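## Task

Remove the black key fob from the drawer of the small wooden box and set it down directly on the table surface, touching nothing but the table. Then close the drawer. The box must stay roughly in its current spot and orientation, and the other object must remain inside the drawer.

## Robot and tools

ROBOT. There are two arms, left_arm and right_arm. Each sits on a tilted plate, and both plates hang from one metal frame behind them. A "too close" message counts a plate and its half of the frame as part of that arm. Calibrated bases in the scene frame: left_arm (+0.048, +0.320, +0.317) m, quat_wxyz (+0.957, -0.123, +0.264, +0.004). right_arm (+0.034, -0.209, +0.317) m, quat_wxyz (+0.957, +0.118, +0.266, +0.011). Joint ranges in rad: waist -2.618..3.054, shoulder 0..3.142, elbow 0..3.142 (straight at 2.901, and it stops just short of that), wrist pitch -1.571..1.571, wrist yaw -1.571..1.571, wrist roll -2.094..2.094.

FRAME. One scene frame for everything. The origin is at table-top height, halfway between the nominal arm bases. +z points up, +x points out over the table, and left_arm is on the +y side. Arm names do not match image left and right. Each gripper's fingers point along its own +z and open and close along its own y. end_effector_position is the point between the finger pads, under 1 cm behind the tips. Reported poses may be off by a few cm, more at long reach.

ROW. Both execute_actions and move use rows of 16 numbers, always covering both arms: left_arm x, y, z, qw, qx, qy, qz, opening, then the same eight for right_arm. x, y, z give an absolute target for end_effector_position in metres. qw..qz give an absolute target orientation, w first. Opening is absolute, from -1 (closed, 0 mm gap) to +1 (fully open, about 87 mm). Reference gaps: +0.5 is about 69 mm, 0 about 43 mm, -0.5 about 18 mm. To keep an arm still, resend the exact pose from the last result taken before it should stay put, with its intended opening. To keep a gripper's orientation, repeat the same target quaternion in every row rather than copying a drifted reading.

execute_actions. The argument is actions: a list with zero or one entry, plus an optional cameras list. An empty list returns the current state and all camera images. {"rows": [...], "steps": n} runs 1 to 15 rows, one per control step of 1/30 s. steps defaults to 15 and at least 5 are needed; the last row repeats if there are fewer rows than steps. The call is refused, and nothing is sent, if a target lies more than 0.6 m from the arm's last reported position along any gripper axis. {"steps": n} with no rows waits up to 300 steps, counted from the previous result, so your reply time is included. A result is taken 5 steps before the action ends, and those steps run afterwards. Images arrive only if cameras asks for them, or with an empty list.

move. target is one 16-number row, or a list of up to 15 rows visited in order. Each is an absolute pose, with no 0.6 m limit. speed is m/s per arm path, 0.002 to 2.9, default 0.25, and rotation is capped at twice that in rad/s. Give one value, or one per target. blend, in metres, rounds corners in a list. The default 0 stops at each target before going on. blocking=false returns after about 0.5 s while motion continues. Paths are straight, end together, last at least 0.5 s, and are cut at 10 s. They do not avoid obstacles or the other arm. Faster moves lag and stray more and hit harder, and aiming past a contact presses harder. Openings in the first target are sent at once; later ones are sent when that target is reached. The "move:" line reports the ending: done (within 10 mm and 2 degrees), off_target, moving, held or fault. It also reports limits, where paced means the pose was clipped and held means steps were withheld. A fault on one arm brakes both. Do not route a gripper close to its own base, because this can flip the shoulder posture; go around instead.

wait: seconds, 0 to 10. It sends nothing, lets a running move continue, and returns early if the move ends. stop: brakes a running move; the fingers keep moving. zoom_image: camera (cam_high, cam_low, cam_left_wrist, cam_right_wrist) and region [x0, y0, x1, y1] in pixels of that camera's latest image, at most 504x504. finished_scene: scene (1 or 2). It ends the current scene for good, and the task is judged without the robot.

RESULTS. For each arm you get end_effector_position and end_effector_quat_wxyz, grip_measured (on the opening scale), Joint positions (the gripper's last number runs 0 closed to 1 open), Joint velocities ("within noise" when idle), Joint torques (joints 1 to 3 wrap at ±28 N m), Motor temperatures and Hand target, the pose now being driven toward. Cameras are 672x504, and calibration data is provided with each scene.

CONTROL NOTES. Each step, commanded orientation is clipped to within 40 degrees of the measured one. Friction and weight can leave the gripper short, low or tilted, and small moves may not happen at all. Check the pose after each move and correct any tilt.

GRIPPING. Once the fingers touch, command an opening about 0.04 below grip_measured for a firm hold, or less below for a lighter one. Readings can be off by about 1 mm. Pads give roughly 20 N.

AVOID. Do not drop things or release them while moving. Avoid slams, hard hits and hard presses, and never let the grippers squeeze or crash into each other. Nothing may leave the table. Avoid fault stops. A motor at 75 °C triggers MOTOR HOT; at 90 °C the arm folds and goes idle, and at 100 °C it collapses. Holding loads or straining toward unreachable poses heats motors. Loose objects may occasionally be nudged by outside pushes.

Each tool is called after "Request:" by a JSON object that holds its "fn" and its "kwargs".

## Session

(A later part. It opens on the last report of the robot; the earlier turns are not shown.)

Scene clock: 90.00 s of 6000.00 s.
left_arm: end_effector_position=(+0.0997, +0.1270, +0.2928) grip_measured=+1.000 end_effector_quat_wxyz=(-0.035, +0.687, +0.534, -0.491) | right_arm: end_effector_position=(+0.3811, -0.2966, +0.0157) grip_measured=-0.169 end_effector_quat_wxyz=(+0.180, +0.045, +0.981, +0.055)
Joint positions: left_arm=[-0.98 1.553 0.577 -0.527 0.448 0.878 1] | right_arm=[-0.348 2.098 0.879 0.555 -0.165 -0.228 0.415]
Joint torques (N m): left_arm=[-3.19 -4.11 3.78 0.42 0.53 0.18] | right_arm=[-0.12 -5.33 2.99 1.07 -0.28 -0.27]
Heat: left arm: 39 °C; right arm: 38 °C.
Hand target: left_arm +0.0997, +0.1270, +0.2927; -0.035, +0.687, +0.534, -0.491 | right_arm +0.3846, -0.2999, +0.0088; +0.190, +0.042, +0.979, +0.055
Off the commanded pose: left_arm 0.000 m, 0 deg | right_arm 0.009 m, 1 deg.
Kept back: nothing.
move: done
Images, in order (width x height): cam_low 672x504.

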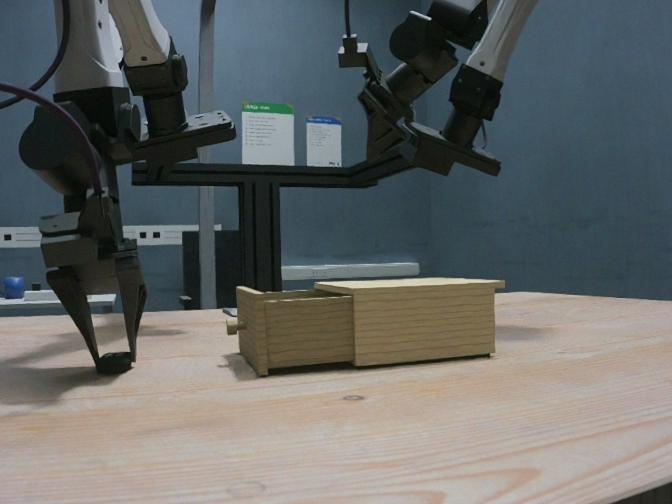

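Request:
{"fn": "execute_actions", "kwargs": {"actions": [{"rows":[[0.0997,0.1270,0.2928,-0.035,0.687,0.534,-0.491,1.0,0.385,-0.300,0.0105,0.190,0.042,0.979,0.055,-0.22],[0.0997,0.1270,0.2928,-0.035,0.687,0.534,-0.491,1.0,0.385,-0.300,0.0110,0.190,0.042,0.979,0.055,-0.19],[0.0997,0.1270,0.2928,-0.035,0.687,0.534,-0.491,1.0,0.385,-0.300,0.0115,0.190,0.042,0.979,0.055,-0.17],[0.0997,0.1270,0.2928,-0.035,0.687,0.534,-0.491,1.0,0.385,-0.300,0.0120,0.190,0.042,0.979,0.055,-0.15],[0.0997,0.1270,0.2928,-0.035,0.687,0.534,-0.491,1.0,0.385,-0.300,0.0120,0.190,0.042,0.979,0.055,-0.13],[0.0997,0.1270,0.2928,-0.035,0.687,0.534,-0.491,1.0,0.385,-0.300,0.0120,0.190,0.042,0.979,0.055,-0.10],[0.0997,0.1270,0.2928,-0.035,0.687,0.534,-0.491,1.0,0.385,-0.300,0.0120,0.190,0.042,0.979,0.055,-0.07],[0.0997,0.1270,0.2928,-0.035,0.687,0.534,-0.491,1.0,0.385,-0.300,0.0120,0.190,0.042,0.979,0.055,-0.03],[0.0997,0.1270,0.2928,-0.035,0.687,0.534,-0.491,1.0,0.385,-0.300,0.0120,0.190,0.042,0.979,0.055,0.02],[0.0997,0.1270,0.2928,-0.035,0.687,0.534,-0.491,1.0,0.385,-0.300,0.0120,0.190,0.042,0.979,0.055,0.06],[0.0997,0.1270,0.2928,-0.035,0.687,0.534,-0.491,1.0,0.385,-0.300,0.0120,0.190,0.042,0.979,0.055,0.1]],"steps":15}], "cameras": []}}

Request:
{"fn": "move", "kwargs": {"target": [0.0997,0.1270,0.2928,-0.035,0.687,0.534,-0.491,1.0,0.385,-0.300,0.09,0.190,0.042,0.979,0.055,0.1], "speed": 0.12, "cameras": ["cam_low","cam_right_wrist","cam_high"]}}

Scene clock: 90.73 s of 6000.00 s.
left_arm: end_effector_position=(+0.0997, +0.1270, +0.2928) grip_measured=+1.000 end_effector_quat_wxyz=(-0.035, +0.687, +0.534, -0.491) | right_arm: end_effector_position=(+0.3809, -0.2930, +0.0161) grip_measured=+0.039 end_effector_quat_wxyz=(+0.181, +0.044, +0.980, +0.065)
Joint positions: left_arm=[-0.98 1.553 0.577 -0.527 0.448 0.878 1] | right_arm=[-0.348 2.098 0.879 0.55 -0.184 -0.227 0.519]
Joint velocities: left_arm=[within noise] | right_arm=[-0.002 -0.002 -0.007 -0.007 -0.081 -0.037 0.45]
Joint torques (N m): left_arm=[-3.21 -4.05 3.74 0.42 0.53 0.17] | right_arm=[0.05 -6.24 2.35 1.13 -0.05 -0.28]
Heat: left arm: 39 °C; right arm: 38 °C.
Steps of this call (1-12: nothing new was sent; 13-22: this action's first 10). Readings (end_effector_position of left_arm | right_arm):
13: (+0.0997, +0.1270, +0.2928) | (+0.3811, -0.2966, +0.0157)
14: (+0.0997, +0.1270, +0.2928) | (+0.3811, -0.2966, +0.0157)
16: (+0.0997, +0.1270, +0.2928) | (+0.3811, -0.2964, +0.0158)
20: (+0.0997, +0.1270, +0.2928) | (+0.3813, -0.2947, +0.0160)
22: the state above
No camera images: "cameras" was empty.

Scene clock: 92.23 s of 6000.00 s.
left_arm: end_effector_position=(+0.0997, +0.1270, +0.2928) grip_measured=+1.000 end_effector_quat_wxyz=(-0.035, +0.687, +0.534, -0.491) | right_arm: end_effector_position=(+0.3787, -0.2973, +0.0805) grip_measured=+0.100 end_effector_quat_wxyz=(+0.179, +0.046, +0.981, +0.062)
Joint positions: left_arm=[-0.98 1.553 0.577 -0.527 0.448 0.878 1] | right_arm=[-0.35 1.817 0.761 0.386 -0.178 -0.227 0.55]
Joint torques (N m): left_arm=[-3.23 -4.1 3.74 0.43 0.53 0.18] | right_arm=[0.91 -10.32 1.65 0.74 -0.06 -0.17]
Heat: left arm: 39 °C; right arm: 38 °C.
Hand target: left_arm +0.0997, +0.1270, +0.2927; -0.035, +0.687, +0.534, -0.491 | right_arm +0.3850, -0.2999, +0.0897; +0.190, +0.042, +0.979, +0.055
Off your previous action's commanded pose at its last step (step 5 of this call): left_arm 0.000 m, 0 deg | right_arm 0.010 m, 2 deg.
Off the commanded pose: left_arm 0.000 m, 0 deg | right_arm 0.012 m, 2 deg.
Kept back: nothing.
move: off_target (right_arm)
camera_calibration:
cam_right_wrist: T_world_to_cam=[[-0.0472502, -0.990097, -0.132193, -0.267658], [-0.870456, -0.024103, 0.491656, 0.302638], [-0.489973, 0.138299, -0.860697, 0.432457], [0, 0, 0, 1]] pos_world=[0.462678, -0.317522, 0.188038]
Images, in order (width x height): cam_high 672x504, cam_low 672x504, cam_right_wrist 672x504.

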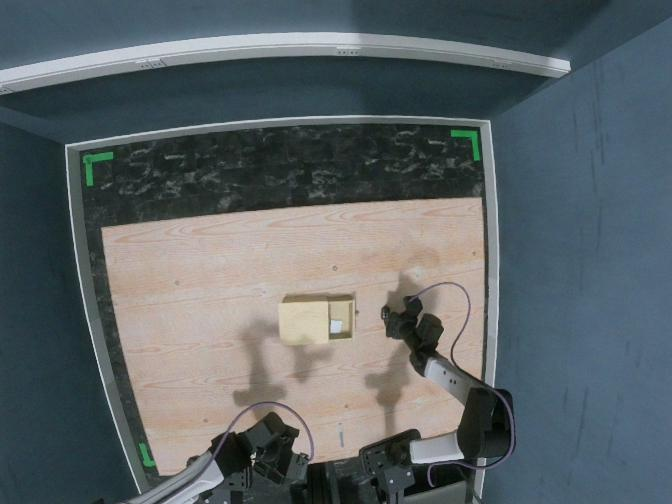

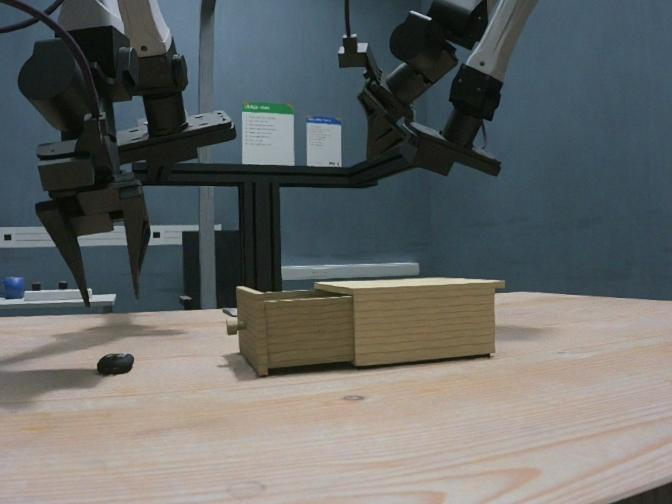

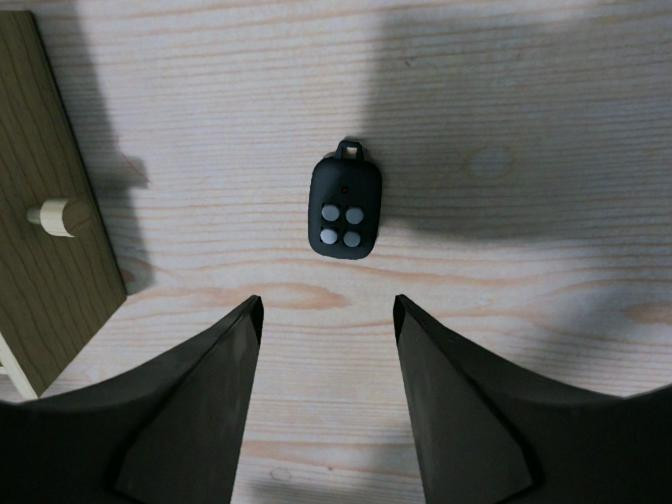

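Request:
{"fn": "move", "kwargs": {"target": [[0.0997,0.1270,0.2928,-0.035,0.687,0.534,-0.491,1.0,0.398,-0.228,0.095,0.190,0.042,0.979,0.055,-0.97],[0.0997,0.1270,0.2928,-0.035,0.687,0.534,-0.491,1.0,0.398,-0.225,0.036,0.190,0.042,0.979,0.055,-0.97]], "speed": [0.2, 0.15], "blend": [0.02, 0], "cameras": ["cam_low","cam_right_wrist","cam_high"]}}

Scene clock: 95.57 s of 6000.00 s.
left_arm: end_effector_position=(+0.0997, +0.1270, +0.2928) grip_measured=+1.000 end_effector_quat_wxyz=(-0.035, +0.687, +0.534, -0.491) | right_arm: end_effector_position=(+0.3945, -0.2181, +0.0403) grip_measured=-0.970 end_effector_quat_wxyz=(+0.184, +0.032, +0.980, +0.064)
Joint positions: left_arm=[-0.98 1.553 0.577 -0.527 0.448 0.878 1] | right_arm=[-0.12 2.032 0.817 0.563 -0.007 -0.111 0.015]
Joint torques (N m): left_arm=[-3.22 -4.1 3.79 0.43 0.53 0.17] | right_arm=[0.96 -6.28 2.39 1.04 -0.05 -0.08]
Heat: left arm: 39 °C; right arm: 38 °C.
Hand target: left_arm +0.0997, +0.1270, +0.2927; -0.035, +0.687, +0.534, -0.491 | right_arm +0.3979, -0.2250, +0.0363; +0.190, +0.042, +0.979, +0.055
Off the commanded pose: left_arm 0.000 m, 0 deg | right_arm 0.009 m, 2 deg.
Kept back: nothing.
move: done
camera_calibration:
cam_right_wrist: T_world_to_cam=[[-0.0188541, -0.991045, -0.132189, -0.205136], [-0.87471, -0.0476894, 0.482295, 0.334928], [-0.48428, 0.124721, -0.865978, 0.389562], [0, 0, 0, 1]] pos_world=[0.477754, -0.235913, 0.148701]
Images, in order (width x height): cam_high 672x504, cam_low 672x504, cam_right_wrist 672x504.

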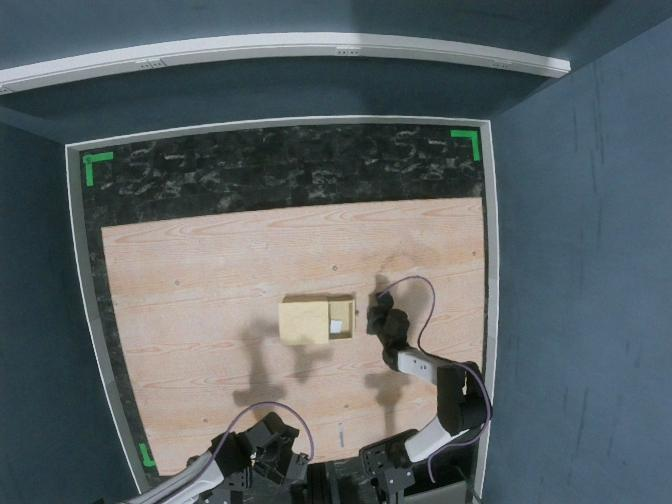

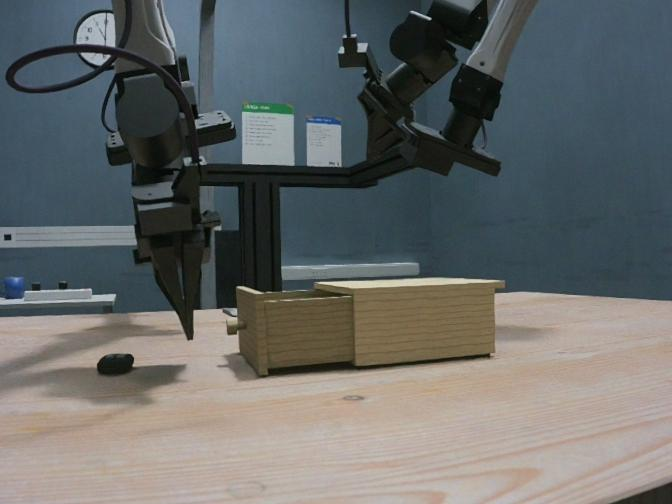

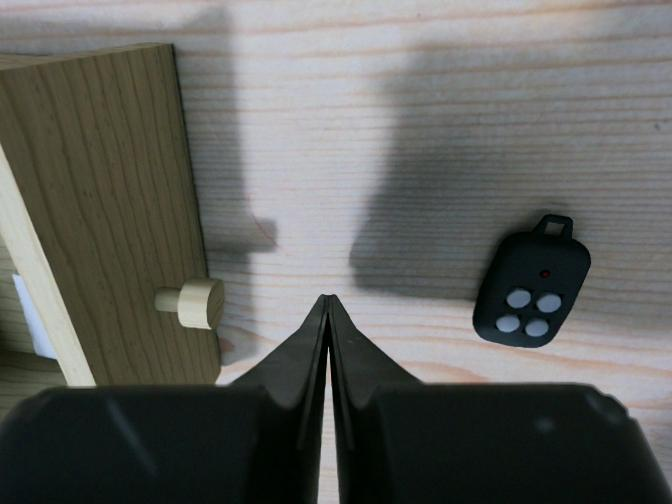

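Request:
{"fn": "move", "kwargs": {"target": [0.0997,0.1270,0.2928,-0.035,0.687,0.534,-0.491,1.0,0.394,-0.120,0.036,0.190,0.042,0.979,0.055,-0.97], "speed": 0.06, "cameras": ["cam_low","cam_right_wrist","cam_high"]}}

Scene clock: 98.13 s of 6000.00 s.
left_arm: end_effector_position=(+0.0997, +0.1270, +0.2928) grip_measured=+1.000 end_effector_quat_wxyz=(-0.035, +0.687, +0.534, -0.491) | right_arm: end_effector_position=(+0.3951, -0.1494, +0.0385) grip_measured=-0.971 end_effector_quat_wxyz=(+0.190, +0.047, +0.981, +0.011)
Joint positions: left_arm=[-0.98 1.553 0.577 -0.527 0.448 0.878 1] | right_arm=[0.129 2.123 0.843 0.626 0.3 0.049 0.015]
Joint torques (N m): left_arm=[-3.21 -4.11 3.84 0.43 0.54 0.19] | right_arm=[6.93 -5.46 2.29 0.95 -0.58 0.14]
Heat: left arm: 39 °C; right arm: 38 °C.
Hand target: left_arm +0.0997, +0.1270, +0.2927; -0.035, +0.687, +0.534, -0.491 | right_arm +0.3930, -0.1209, +0.0376; +0.189, +0.042, +0.980, +0.055
Off the commanded pose: left_arm 0.000 m, 0 deg | right_arm 0.030 m, 5 deg.
Kept back: nothing.
move: off_target (right_arm)
camera_calibration:
cam_right_wrist: T_world_to_cam=[[-0.0684201, -0.997067, -0.0342973, -0.122419], [-0.877903, 0.0438409, 0.476827, 0.354684], [-0.473925, 0.0627343, -0.878328, 0.366857], [0, 0, 0, 1]] pos_world=[0.476865, -0.160624, 0.148899]
Images, in order (width x height): cam_high 672x504, cam_low 672x504, cam_right_wrist 672x504.

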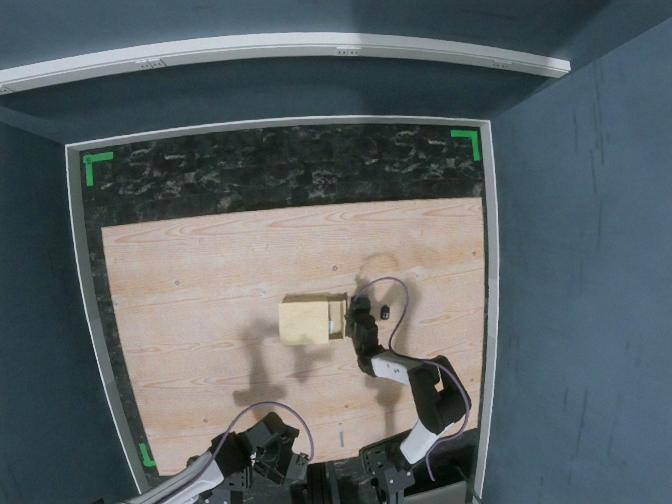

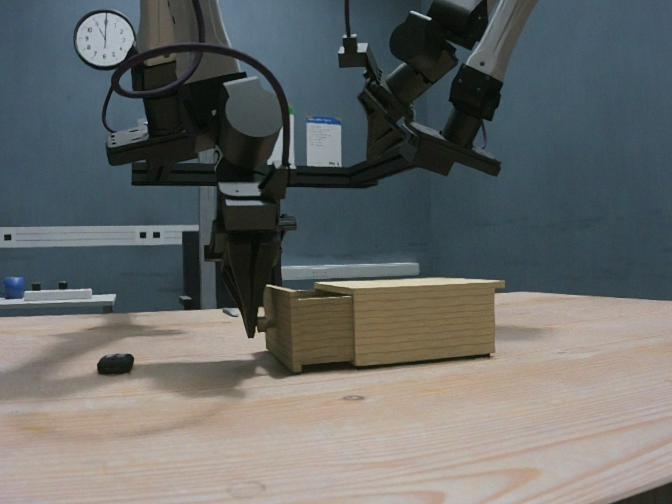

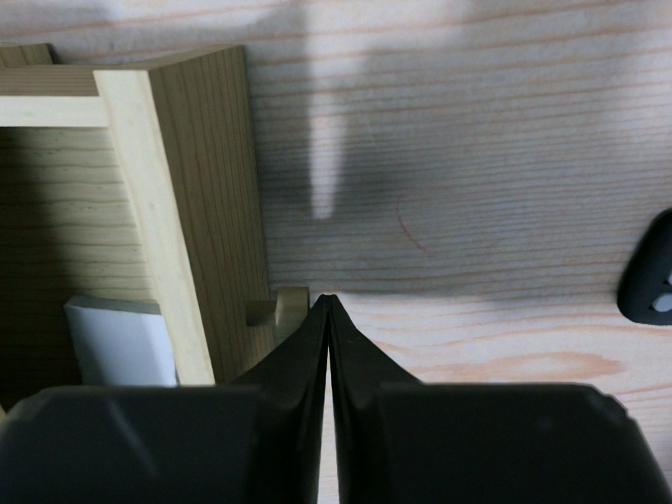

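Request:
{"fn": "move", "kwargs": {"target": [0.0997,0.1270,0.2928,-0.035,0.687,0.534,-0.491,1.0,0.394,-0.088,0.036,0.190,0.042,0.979,0.060,-0.97], "speed": 0.05, "cameras": ["cam_low","cam_right_wrist","cam_high"]}}

Scene clock: 99.43 s of 6000.00 s.
left_arm: end_effector_position=(+0.0997, +0.1270, +0.2928) grip_measured=+1.000 end_effector_quat_wxyz=(-0.035, +0.687, +0.534, -0.491) | right_arm: end_effector_position=(+0.3941, -0.1199, +0.0371) grip_measured=-0.971 end_effector_quat_wxyz=(+0.190, +0.048, +0.981, +0.013)
Joint positions: left_arm=[-0.98 1.553 0.577 -0.527 0.448 0.878 1] | right_arm=[0.207 2.165 0.877 0.619 0.359 0.102 0.015]
Joint torques (N m): left_arm=[-3.23 -4.08 3.77 0.43 0.53 0.18] | right_arm=[7.71 -5.7 3.1 0.93 -0.69 0.11]
Heat: left arm: 39 °C; right arm: 38 °C.
Hand target: left_arm +0.0997, +0.1270, +0.2927; -0.035, +0.687, +0.534, -0.491 | right_arm +0.3928, -0.0890, +0.0378; +0.189, +0.042, +0.979, +0.059
Off the commanded pose: left_arm 0.000 m, 0 deg | right_arm 0.032 m, 5 deg.
Kept back: nothing.
move: off_target (right_arm)
camera_calibration:
cam_right_wrist: T_world_to_cam=[[-0.0702249, -0.996841, -0.0371054, -0.0923032], [-0.87813, 0.0441297, 0.476382, 0.353416], [-0.473239, 0.0660373, -0.878455, 0.363466], [0, 0, 0, 1]] pos_world=[0.47587, -0.13161, 0.147502]
Images, in order (width x height): cam_high 672x504, cam_low 672x504, cam_right_wrist 672x504.

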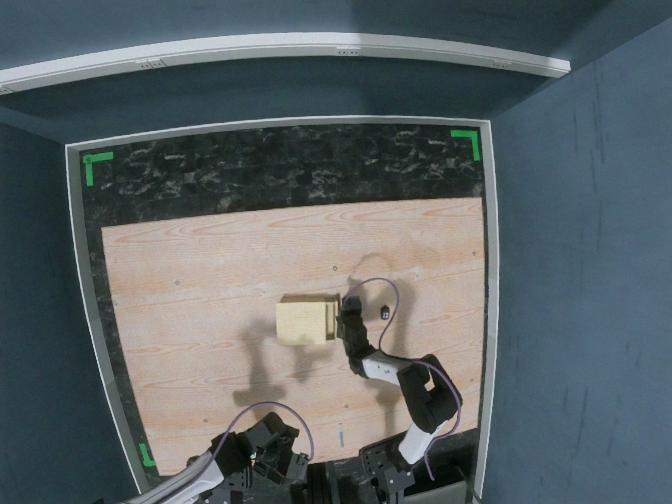

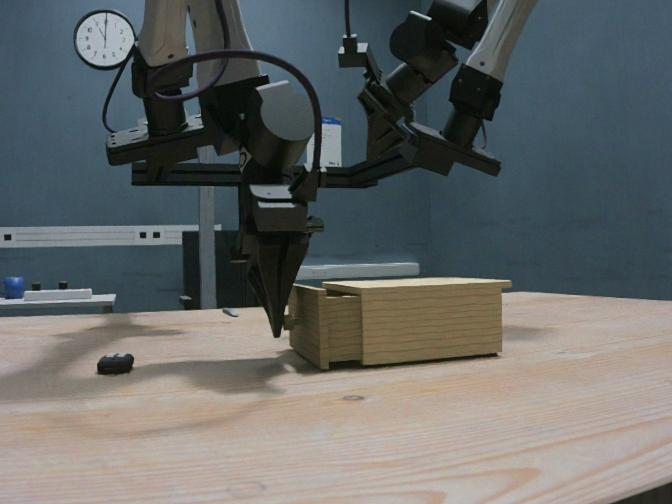

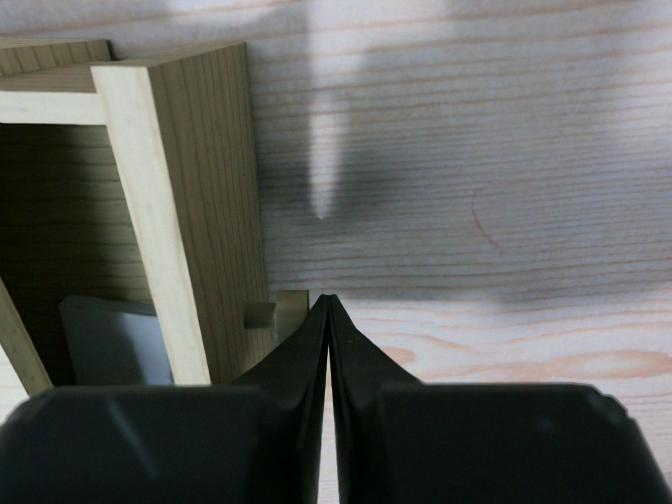

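Request:
{"fn": "zoom_image", "kwargs": {"camera": "cam_low", "region": [240, 240, 540, 400]}}

Request:
{"fn": "zoom_image", "kwargs": {"camera": "cam_high", "region": [260, 270, 380, 360]}}

Scaled by 1.680 from the camera's 672x504 image, which has a finer 960x720 frame.

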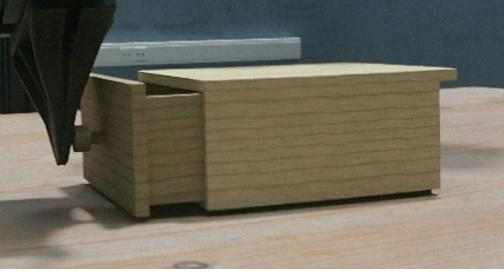

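Scaled by 4.200 from the camera's 672x504 image, which has a finer 960x720 frame.

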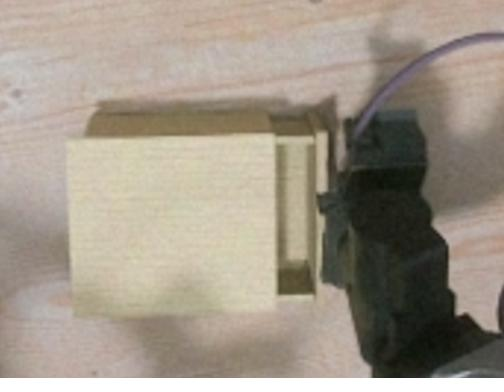

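Request:
{"fn": "move", "kwargs": {"target": [0.0997,0.1270,0.2928,-0.035,0.687,0.534,-0.491,1.0,0.394,-0.077,0.036,0.190,0.042,0.979,0.060,-0.97], "speed": 0.02, "cameras": ["cam_low","cam_high"]}}

Request:
{"fn": "zoom_image", "kwargs": {"camera": "cam_low", "region": [240, 240, 540, 400]}}

Scene clock: 101.50 s of 6000.00 s.
left_arm: end_effector_position=(+0.0997, +0.1270, +0.2928) grip_measured=+1.000 end_effector_quat_wxyz=(-0.035, +0.687, +0.534, -0.491) | right_arm: end_effector_position=(+0.3927, -0.1118, +0.0362) grip_measured=-0.971 end_effector_quat_wxyz=(+0.187, +0.050, +0.981, +0.009)
Joint positions: left_arm=[-0.98 1.553 0.577 -0.527 0.448 0.878 1] | right_arm=[0.231 2.18 0.892 0.607 0.385 0.121 0.015]
Joint torques (N m): left_arm=[-3.19 -4.08 3.74 0.43 0.53 0.17] | right_arm=[8.38 -5.79 3.22 0.93 -0.71 0.17]
Heat: left arm: 39 °C; right arm: 38 °C.
Hand target: left_arm +0.0997, +0.1270, +0.2927; -0.035, +0.687, +0.534, -0.491 | right_arm +0.3926, -0.0783, +0.0380; +0.189, +0.042, +0.979, +0.059
Off the commanded pose: left_arm 0.000 m, 0 deg | right_arm 0.035 m, 6 deg.
Kept back: nothing.
move: off_target (right_arm)
Images, in order (width x height): cam_high 672x504, cam_low 672x504.

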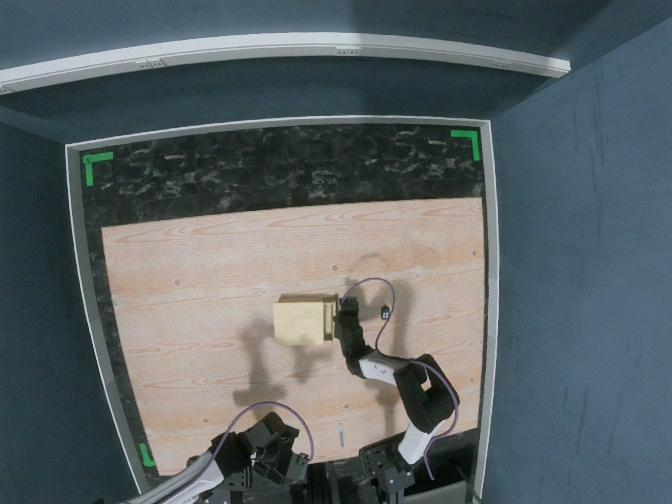

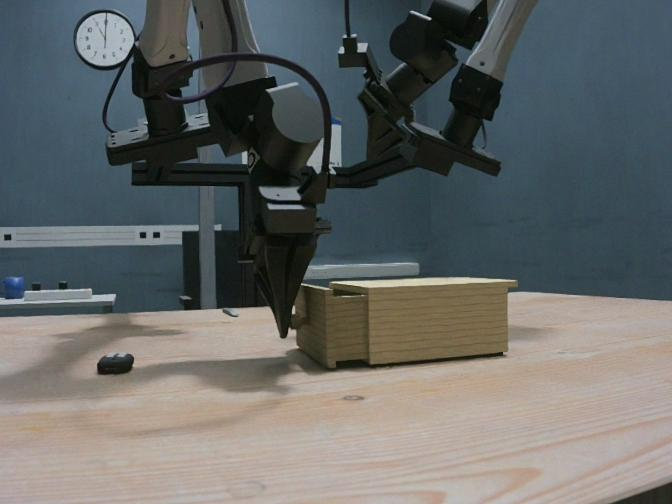

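Scaled by 1.680 from the camera's 672x504 image, which has a finer 960x720 frame.

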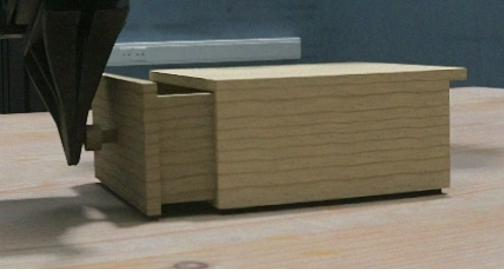

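Request:
{"fn": "zoom_image", "kwargs": {"camera": "cam_high", "region": [250, 270, 370, 360]}}

Request:
{"fn": "execute_actions", "kwargs": {"actions": [], "cameras": ["cam_left_wrist"]}}

Scaled by 4.200 from the camera's 672x504 image, which has a finer 960x720 frame.

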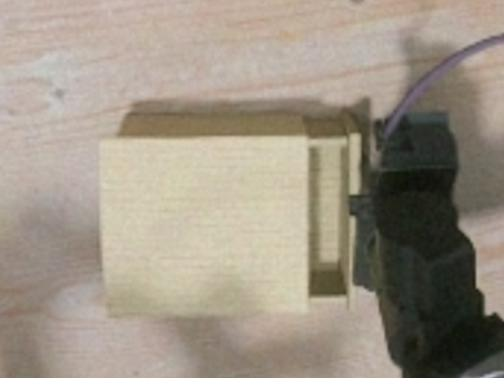

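Scene clock: 102.53 s of 6000.00 s.
left_arm: end_effector_position=(+0.0997, +0.1270, +0.2928) grip_measured=+1.000 end_effector_quat_wxyz=(-0.035, +0.687, +0.534, -0.491) | right_arm: end_effector_position=(+0.3927, -0.1118, +0.0362) grip_measured=-0.971 end_effector_quat_wxyz=(+0.187, +0.050, +0.981, +0.009)
Joint positions: left_arm=[-0.98 1.553 0.577 -0.527 0.448 0.878 1] | right_arm=[0.231 2.18 0.892 0.606 0.387 0.122 0.015]
Joint velocities: within noise
Joint torques (N m): left_arm=[-3.18 -4.08 3.75 0.43 0.53 0.18] | right_arm=[8.21 -5.82 3.19 0.9 -0.71 0.15]
Motor temperatures (°C): left_arm=[27 37 38 29 25 27 23] | right_arm=[26 38 31 32 28 29 29]
Heat: left arm: 38 °C; right arm: 38 °C.
Hand target: left_arm +0.0997, +0.1270, +0.2927; -0.035, +0.687, +0.534, -0.491 | right_arm +0.3926, -0.0783, +0.0380; +0.189, +0.042, +0.979, +0.059
Off the commanded pose: left_arm 0.000 m, 0 deg | right_arm 0.035 m, 6 deg.
Steps of this call (1-31: nothing new was sent). Readings (end_effector_position of left_arm | right_arm):
1: (+0.0997, +0.1270, +0.2928) | (+0.3927, -0.1118, +0.0362)
2: (+0.0997, +0.1270, +0.2928) | (+0.3927, -0.1119, +0.0362)
4: (+0.0997, +0.1270, +0.2928) | (+0.3928, -0.1117, +0.0362)
8: (+0.0997, +0.1270, +0.2928) | (+0.3928, -0.1117, +0.0362)
31: the state above
Images, in order (width x height): cam_left_wrist 672x504.

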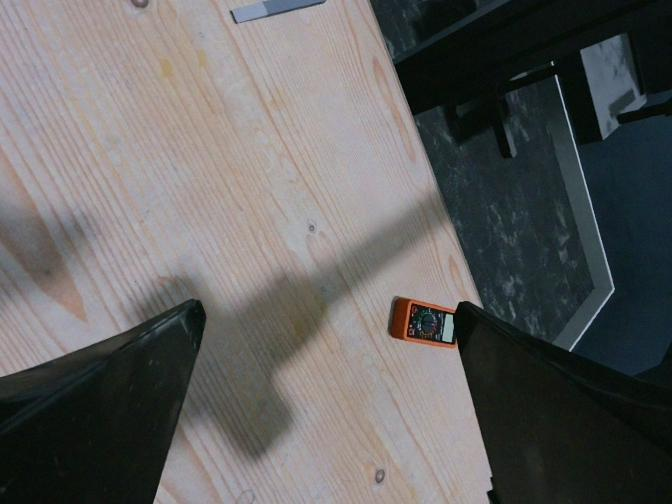

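Request:
{"fn": "zoom_image", "kwargs": {"camera": "cam_high", "region": [312, 285, 352, 355]}}

This scene's latest camera images include none from cam_high. They are from: cam_left_wrist. cam_high's image comes with the result of a call that names it in "cameras".

Request:
{"fn": "execute_actions", "kwargs": {"actions": [], "cameras": ["cam_high","cam_right_wrist","cam_low"]}}

Request:
{"fn": "zoom_image", "kwargs": {"camera": "cam_high", "region": [306, 285, 356, 355]}}

Request:
{"fn": "zoom_image", "kwargs": {"camera": "cam_right_wrist", "region": [0, 0, 336, 400]}}

Scene clock: 103.80 s of 6000.00 s.
left_arm: end_effector_position=(+0.0997, +0.1270, +0.2928) grip_measured=+1.000 end_effector_quat_wxyz=(-0.035, +0.687, +0.534, -0.491) | right_arm: end_effector_position=(+0.3927, -0.1118, +0.0362) grip_measured=-0.971 end_effector_quat_wxyz=(+0.187, +0.050, +0.981, +0.009)
Joint positions: left_arm=[-0.98 1.553 0.577 -0.527 0.448 0.878 1] | right_arm=[0.231 2.18 0.892 0.606 0.387 0.122 0.015]
Joint velocities: within noise
Joint torques (N m): left_arm=[-3.19 -4.08 3.78 0.43 0.53 0.18] | right_arm=[8.35 -5.91 3.28 0.91 -0.69 0.15]
Motor temperatures (°C): left_arm=[27 37 38 29 25 27 23] | right_arm=[27 38 31 32 28 29 29]
Heat: left arm: 38 °C; right arm: 38 °C.
Hand target: left_arm +0.0997, +0.1270, +0.2927; -0.035, +0.687, +0.534, -0.491 | right_arm +0.3927, -0.0782, +0.0381; +0.189, +0.042, +0.979, +0.059
Off the commanded pose: left_arm 0.000 m, 0 deg | right_arm 0.035 m, 6 deg.
Steps of this call (1-38: nothing new was sent). Readings (end_effector_position of left_arm | right_arm):
1: (+0.0997, +0.1270, +0.2928) | (+0.3927, -0.1118, +0.0362)
2: (+0.0997, +0.1270, +0.2928) | (+0.3927, -0.1118, +0.0362)
4: (+0.0997, +0.1270, +0.2928) | (+0.3927, -0.1118, +0.0362)
8: (+0.0997, +0.1270, +0.2928) | (+0.3927, -0.1118, +0.0362)
38: the state above
camera_calibration:
cam_right_wrist: T_world_to_cam=[[-0.0751287, -0.996728, -0.029829, -0.0826597], [-0.875014, 0.0515493, 0.481345, 0.351654], [-0.478232, 0.0622636, -0.876024, 0.362938], [0, 0, 0, 1]] pos_world=[0.475061, -0.123115, 0.146209]
Images, in order (width x height): cam_high 672x504, cam_low 672x504, cam_right_wrist 672x504.

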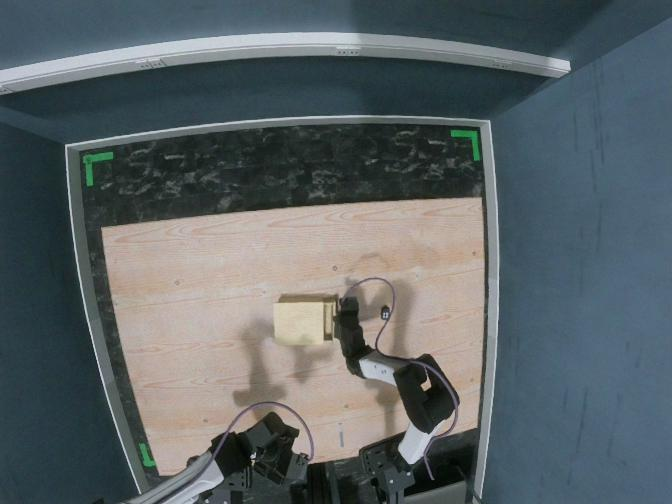

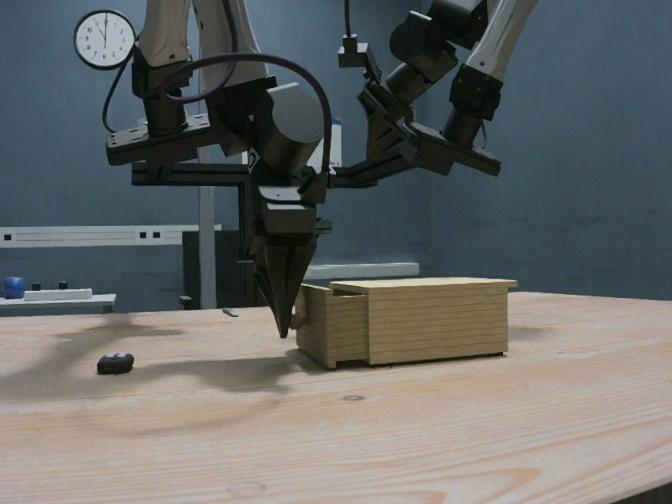

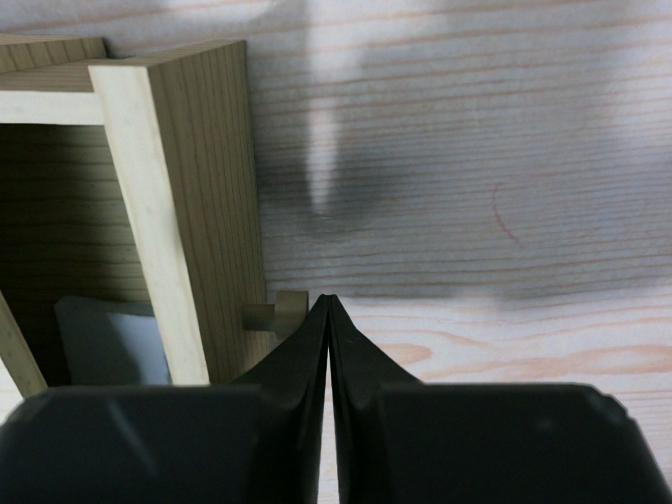

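Scaled by 7.200 from the camera's 672x504 image, which has a finer 960x720 frame.

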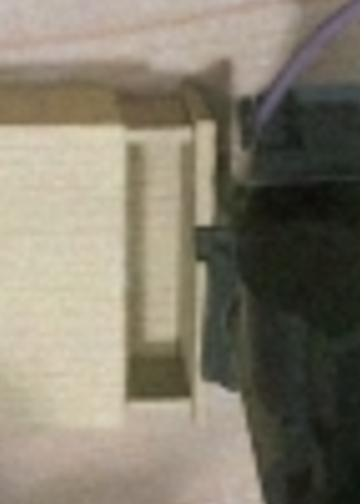

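Scaled by 1.260 from the camera's 672x504 image, which has a finer 960x720 frame.

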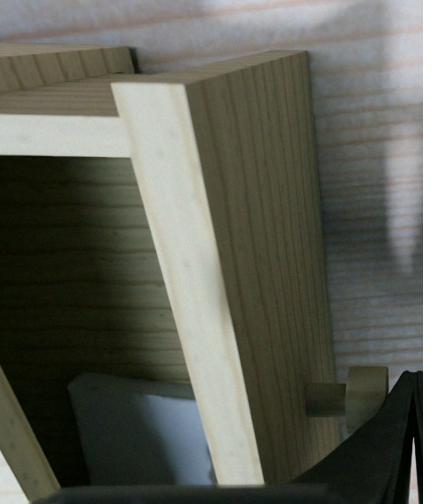

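Request:
{"fn": "move", "kwargs": {"target": [[0.30,0.24,0.22,0.0856,-0.0166,0.9779,-0.1901,-0.97,0.394,-0.090,0.036,0.190,0.042,0.979,0.060,-0.97],[0.398,0.20,0.13,0.0856,-0.0166,0.9779,-0.1901,-0.97,0.394,-0.090,0.036,0.190,0.042,0.979,0.060,-0.97]], "speed": [0.35, 0.25], "blend": [0.04, 0], "cameras": ["cam_low","cam_left_wrist","cam_high"]}}

Scene clock: 109.93 s of 6000.00 s.
left_arm: end_effector_position=(+0.3906, +0.1954, +0.1351) grip_measured=-0.970 end_effector_quat_wxyz=(+0.078, -0.009, +0.976, -0.201) | right_arm: end_effector_position=(+0.3926, -0.1118, +0.0362) grip_measured=-0.971 end_effector_quat_wxyz=(+0.187, +0.048, +0.981, +0.009)
Joint positions: left_arm=[-0.231 1.815 0.893 0.047 0.034 -0.119 0.015] | right_arm=[0.231 2.18 0.892 0.606 0.386 0.119 0.015]
Joint torques (N m): left_arm=[-2.3 -7.36 4.37 1.17 0.05 0.13] | right_arm=[5.09 -7.01 1.57 1.01 -0.89 -0.07]
Heat: left arm: 38 °C; right arm: 37 °C.
Hand target: left_arm +0.3978, +0.2002, +0.1302; +0.086, -0.017, +0.978, -0.190 | right_arm +0.3935, -0.0906, +0.0373; +0.189, +0.042, +0.979, +0.058
Off the commanded pose: left_arm 0.010 m, 2 deg | right_arm 0.022 m, 6 deg.
Kept back: nothing.
move: off_target (right_arm)
camera_calibration:
cam_left_wrist: T_world_to_cam=[[-0.0150325, -0.924047, 0.381982, 0.132911], [-0.769519, 0.254622, 0.585669, 0.196384], [-0.638447, -0.285139, -0.714899, 0.542581], [0, 0, 0, 1]] pos_world=[0.499529, 0.227523, 0.222105]
Images, in order (width x height): cam_high 672x504, cam_low 672x504, cam_left_wrist 672x504.

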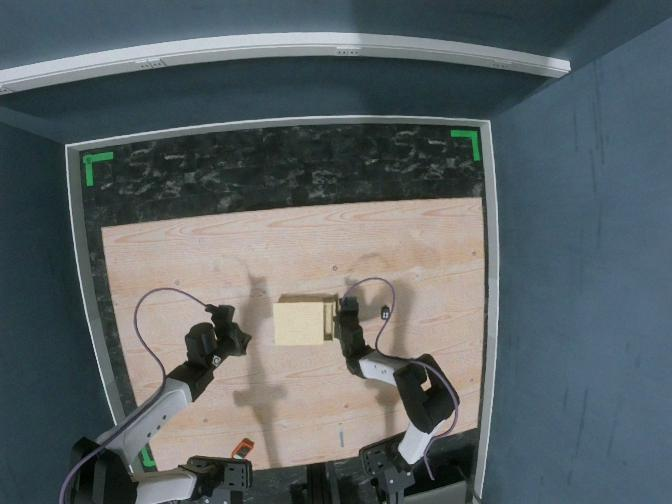

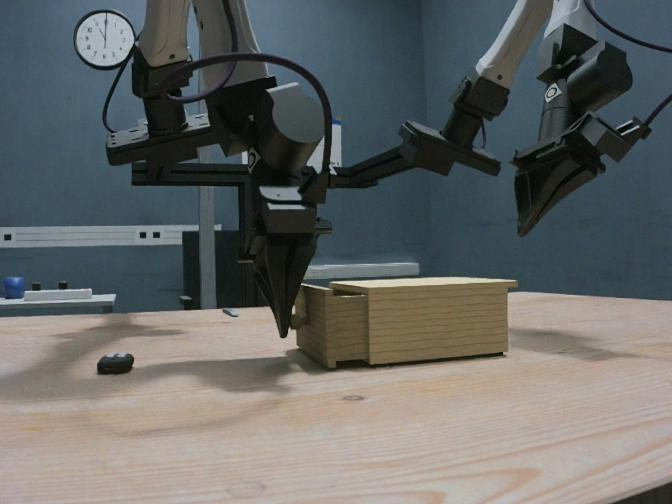

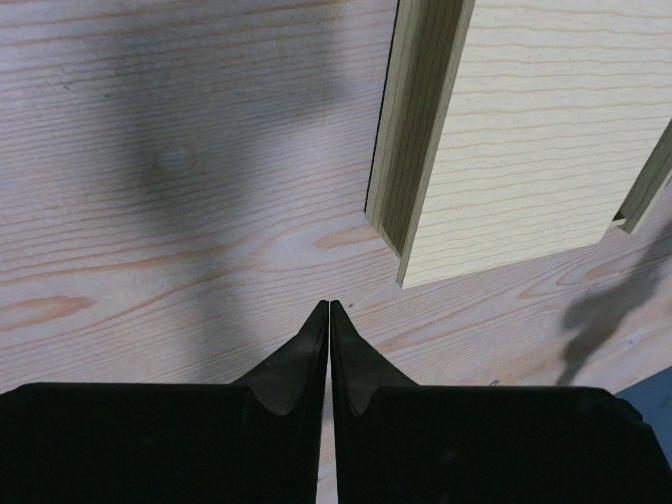

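Request:
{"fn": "move", "kwargs": {"target": [0.398,0.178,0.036,0.0856,-0.0166,0.9779,-0.1901,-0.97,0.394,-0.090,0.036,0.190,0.042,0.979,0.060,-0.97], "speed": 0.2, "cameras": ["cam_low","cam_left_wrist","cam_high"]}}

Scene clock: 111.90 s of 6000.00 s.
left_arm: end_effector_position=(+0.3942, +0.1748, +0.0409) grip_measured=-0.970 end_effector_quat_wxyz=(+0.079, -0.016, +0.978, -0.193) | right_arm: end_effector_position=(+0.3926, -0.1118, +0.0362) grip_measured=-0.971 end_effector_quat_wxyz=(+0.187, +0.048, +0.981, +0.009)
Joint positions: left_arm=[-0.202 2.194 1.045 0.277 0.034 -0.11 0.015] | right_arm=[0.231 2.18 0.892 0.606 0.386 0.118 0.015]
Joint torques (N m): left_arm=[-2.89 -8.25 2.69 1.14 0.21 0.27] | right_arm=[5.04 -6.93 1.52 1 -0.94 -0.07]
Heat: left arm: 38 °C; right arm: 37 °C.
Hand target: left_arm +0.3979, +0.1781, +0.0361; +0.086, -0.017, +0.978, -0.190 | right_arm +0.3935, -0.0906, +0.0373; +0.189, +0.042, +0.979, +0.058
Off the commanded pose: left_arm 0.007 m, 1 deg | right_arm 0.022 m, 6 deg.
Kept back: nothing.
move: off_target (right_arm)
camera_calibration:
cam_left_wrist: T_world_to_cam=[[-0.0000110288, -0.930005, 0.367546, 0.145625], [-0.773309, 0.233043, 0.589647, 0.264688], [-0.634029, -0.284221, -0.719184, 0.469951], [0, 0, 0, 1]] pos_world=[0.50265, 0.207318, 0.128385]
Images, in order (width x height): cam_high 672x504, cam_low 672x504, cam_left_wrist 672x504.

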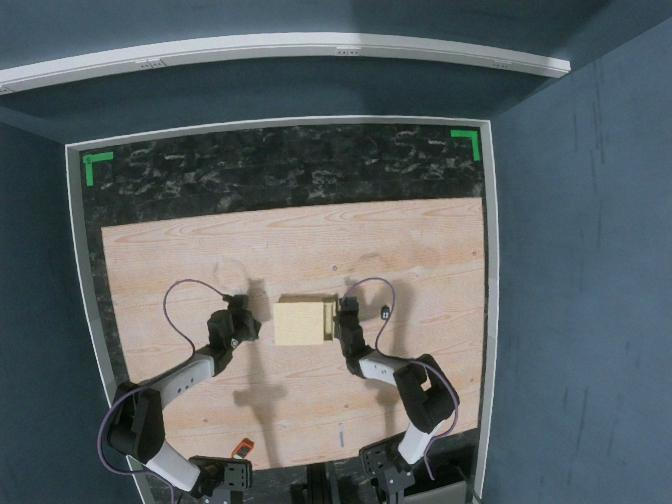

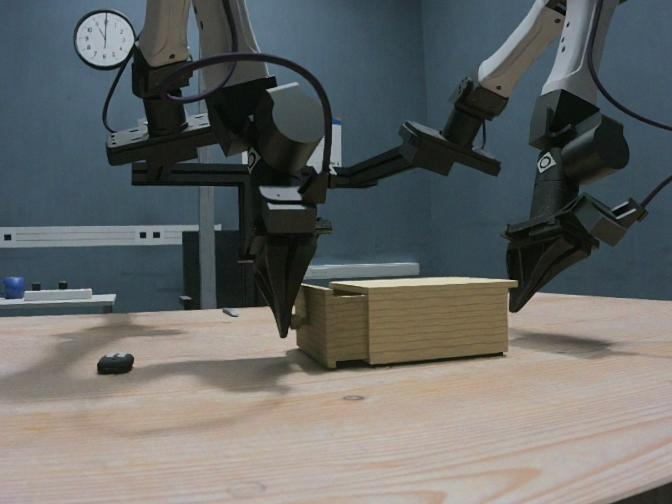

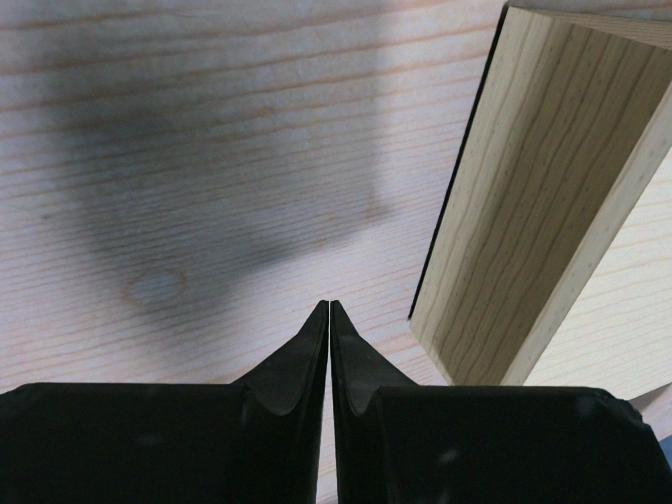

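Request:
{"fn": "move", "kwargs": {"target": [0.396,0.112,0.038,0.0856,-0.0166,0.9779,-0.1901,-0.97,0.394,-0.090,0.036,0.190,0.042,0.979,0.060,-0.97], "speed": 0.06, "cameras": ["cam_low","cam_left_wrist","cam_high"]}}

Scene clock: 113.67 s of 6000.00 s.
left_arm: end_effector_position=(+0.3971, +0.1216, +0.0398) grip_measured=-0.970 end_effector_quat_wxyz=(+0.086, -0.016, +0.979, -0.186) | right_arm: end_effector_position=(+0.3926, -0.1118, +0.0362) grip_measured=-0.971 end_effector_quat_wxyz=(+0.187, +0.048, +0.981, +0.009)
Joint positions: left_arm=[-0.335 2.277 1.129 0.284 -0.067 -0.206 0.015] | right_arm=[0.231 2.18 0.892 0.606 0.386 0.118 0.015]
Joint torques (N m): left_arm=[-6.17 -8.01 3.41 1.14 0.2 0.03] | right_arm=[5.09 -6.89 1.65 0.99 -0.92 -0.03]
Heat: left arm: 39 °C; right arm: 37 °C.
Hand target: left_arm +0.3958, +0.1121, +0.0382; +0.086, -0.017, +0.978, -0.190 | right_arm +0.3935, -0.0906, +0.0373; +0.189, +0.042, +0.979, +0.058
Off the commanded pose: left_arm 0.010 m, 1 deg | right_arm 0.022 m, 6 deg.
Kept back: nothing.
move: off_target (right_arm)
camera_calibration:
cam_left_wrist: T_world_to_cam=[[-0.00190917, -0.935127, 0.354307, 0.0984003], [-0.78109, 0.22263, 0.583382, 0.284546], [-0.624416, -0.275632, -0.730843, 0.451452], [0, 0, 0, 1]] pos_world=[0.504338, 0.153103, 0.129078]
Images, in order (width x height): cam_high 672x504, cam_low 672x504, cam_left_wrist 672x504.

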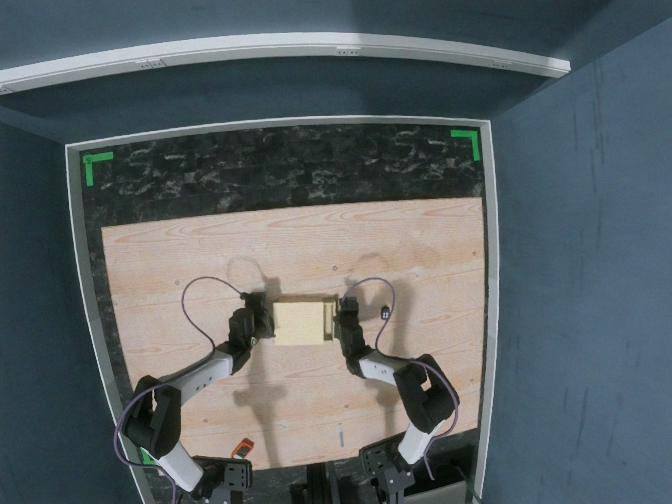

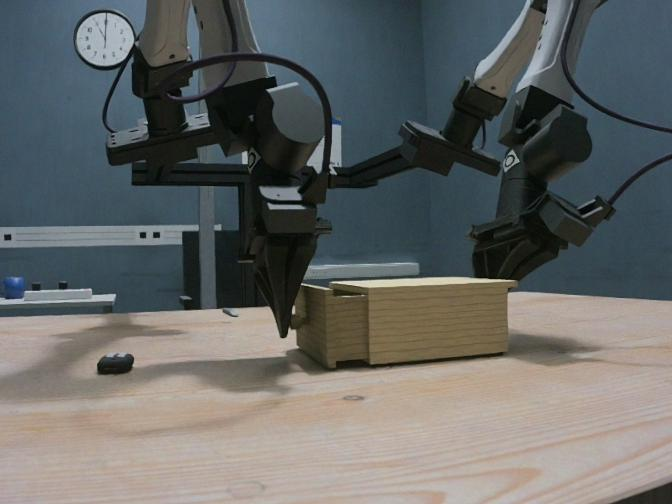

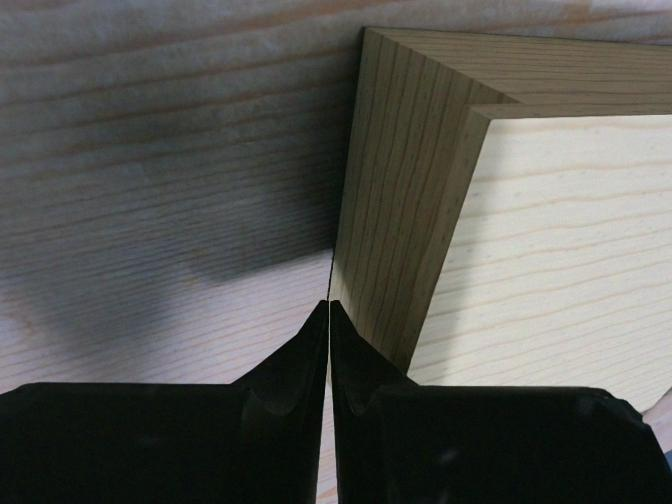

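Request:
{"fn": "move", "kwargs": {"target": [0.396,0.082,0.038,0.0856,-0.0166,0.9779,-0.1901,-0.97,0.394,-0.075,0.036,0.190,0.042,0.979,0.060,-0.97], "speed": 0.04, "cameras": ["cam_low","cam_left_wrist","cam_high"]}}

Scene clock: 115.00 s of 6000.00 s.
left_arm: end_effector_position=(+0.4004, +0.1245, +0.0343) grip_measured=-0.971 end_effector_quat_wxyz=(+0.087, -0.016, +0.987, -0.134) | right_arm: end_effector_position=(+0.3930, -0.1092, +0.0366) grip_measured=-0.971 end_effector_quat_wxyz=(+0.188, +0.049, +0.981, +0.009)
Joint positions: left_arm=[-0.367 2.301 1.177 0.236 -0.191 -0.225 0.014] | right_arm=[0.238 2.182 0.896 0.604 0.39 0.125 0.015]
Joint torques (N m): left_arm=[-9.43 -6.98 4.03 1.37 0.87 -0.32] | right_arm=[8.16 -5.85 3.19 0.92 -0.69 0.14]
Heat: left arm: 39 °C; right arm: 37 °C.
Hand target: left_arm +0.3943, +0.0845, +0.0408; +0.084, -0.016, +0.978, -0.189 | right_arm +0.3926, -0.0761, +0.0380; +0.189, +0.042, +0.979, +0.059
Off the commanded pose: left_arm 0.043 m, 7 deg | right_arm 0.034 m, 6 deg.
Kept back: nothing.
move: off_target (left_arm, right_arm)
camera_calibration:
cam_left_wrist: T_world_to_cam=[[0.00718017, -0.967176, 0.254006, 0.106813], [-0.781968, 0.152894, 0.604277, 0.298014], [-0.623278, -0.202963, -0.755202, 0.441667], [0, 0, 0, 1]] pos_world=[0.507552, 0.147384, 0.126334]
Images, in order (width x height): cam_high 672x504, cam_low 672x504, cam_left_wrist 672x504.

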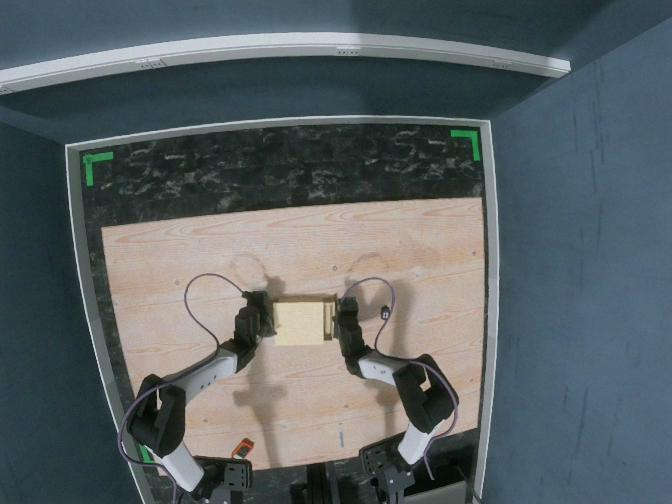

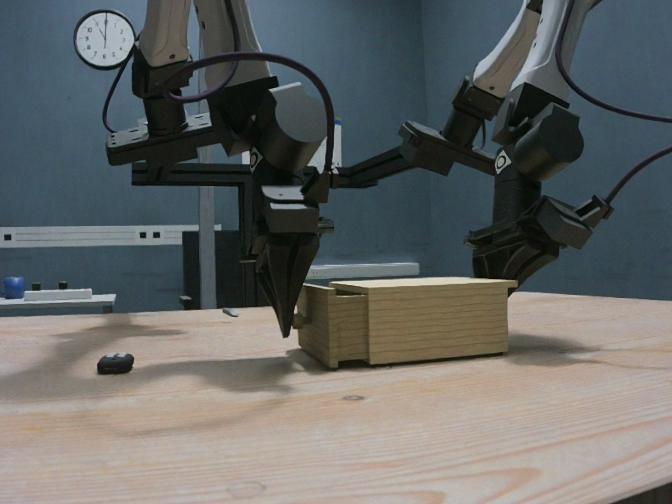

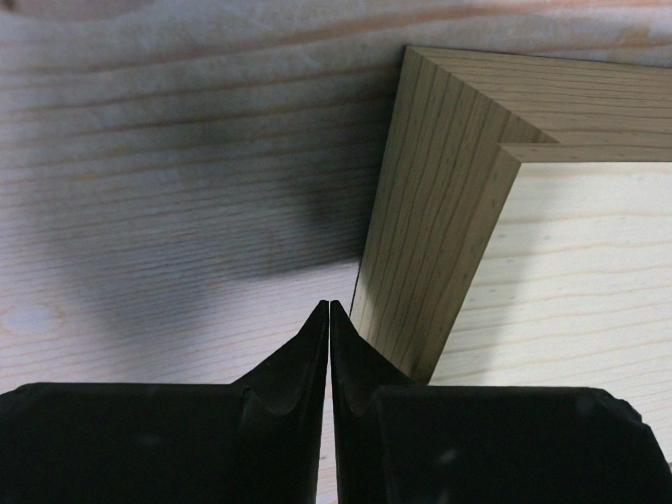

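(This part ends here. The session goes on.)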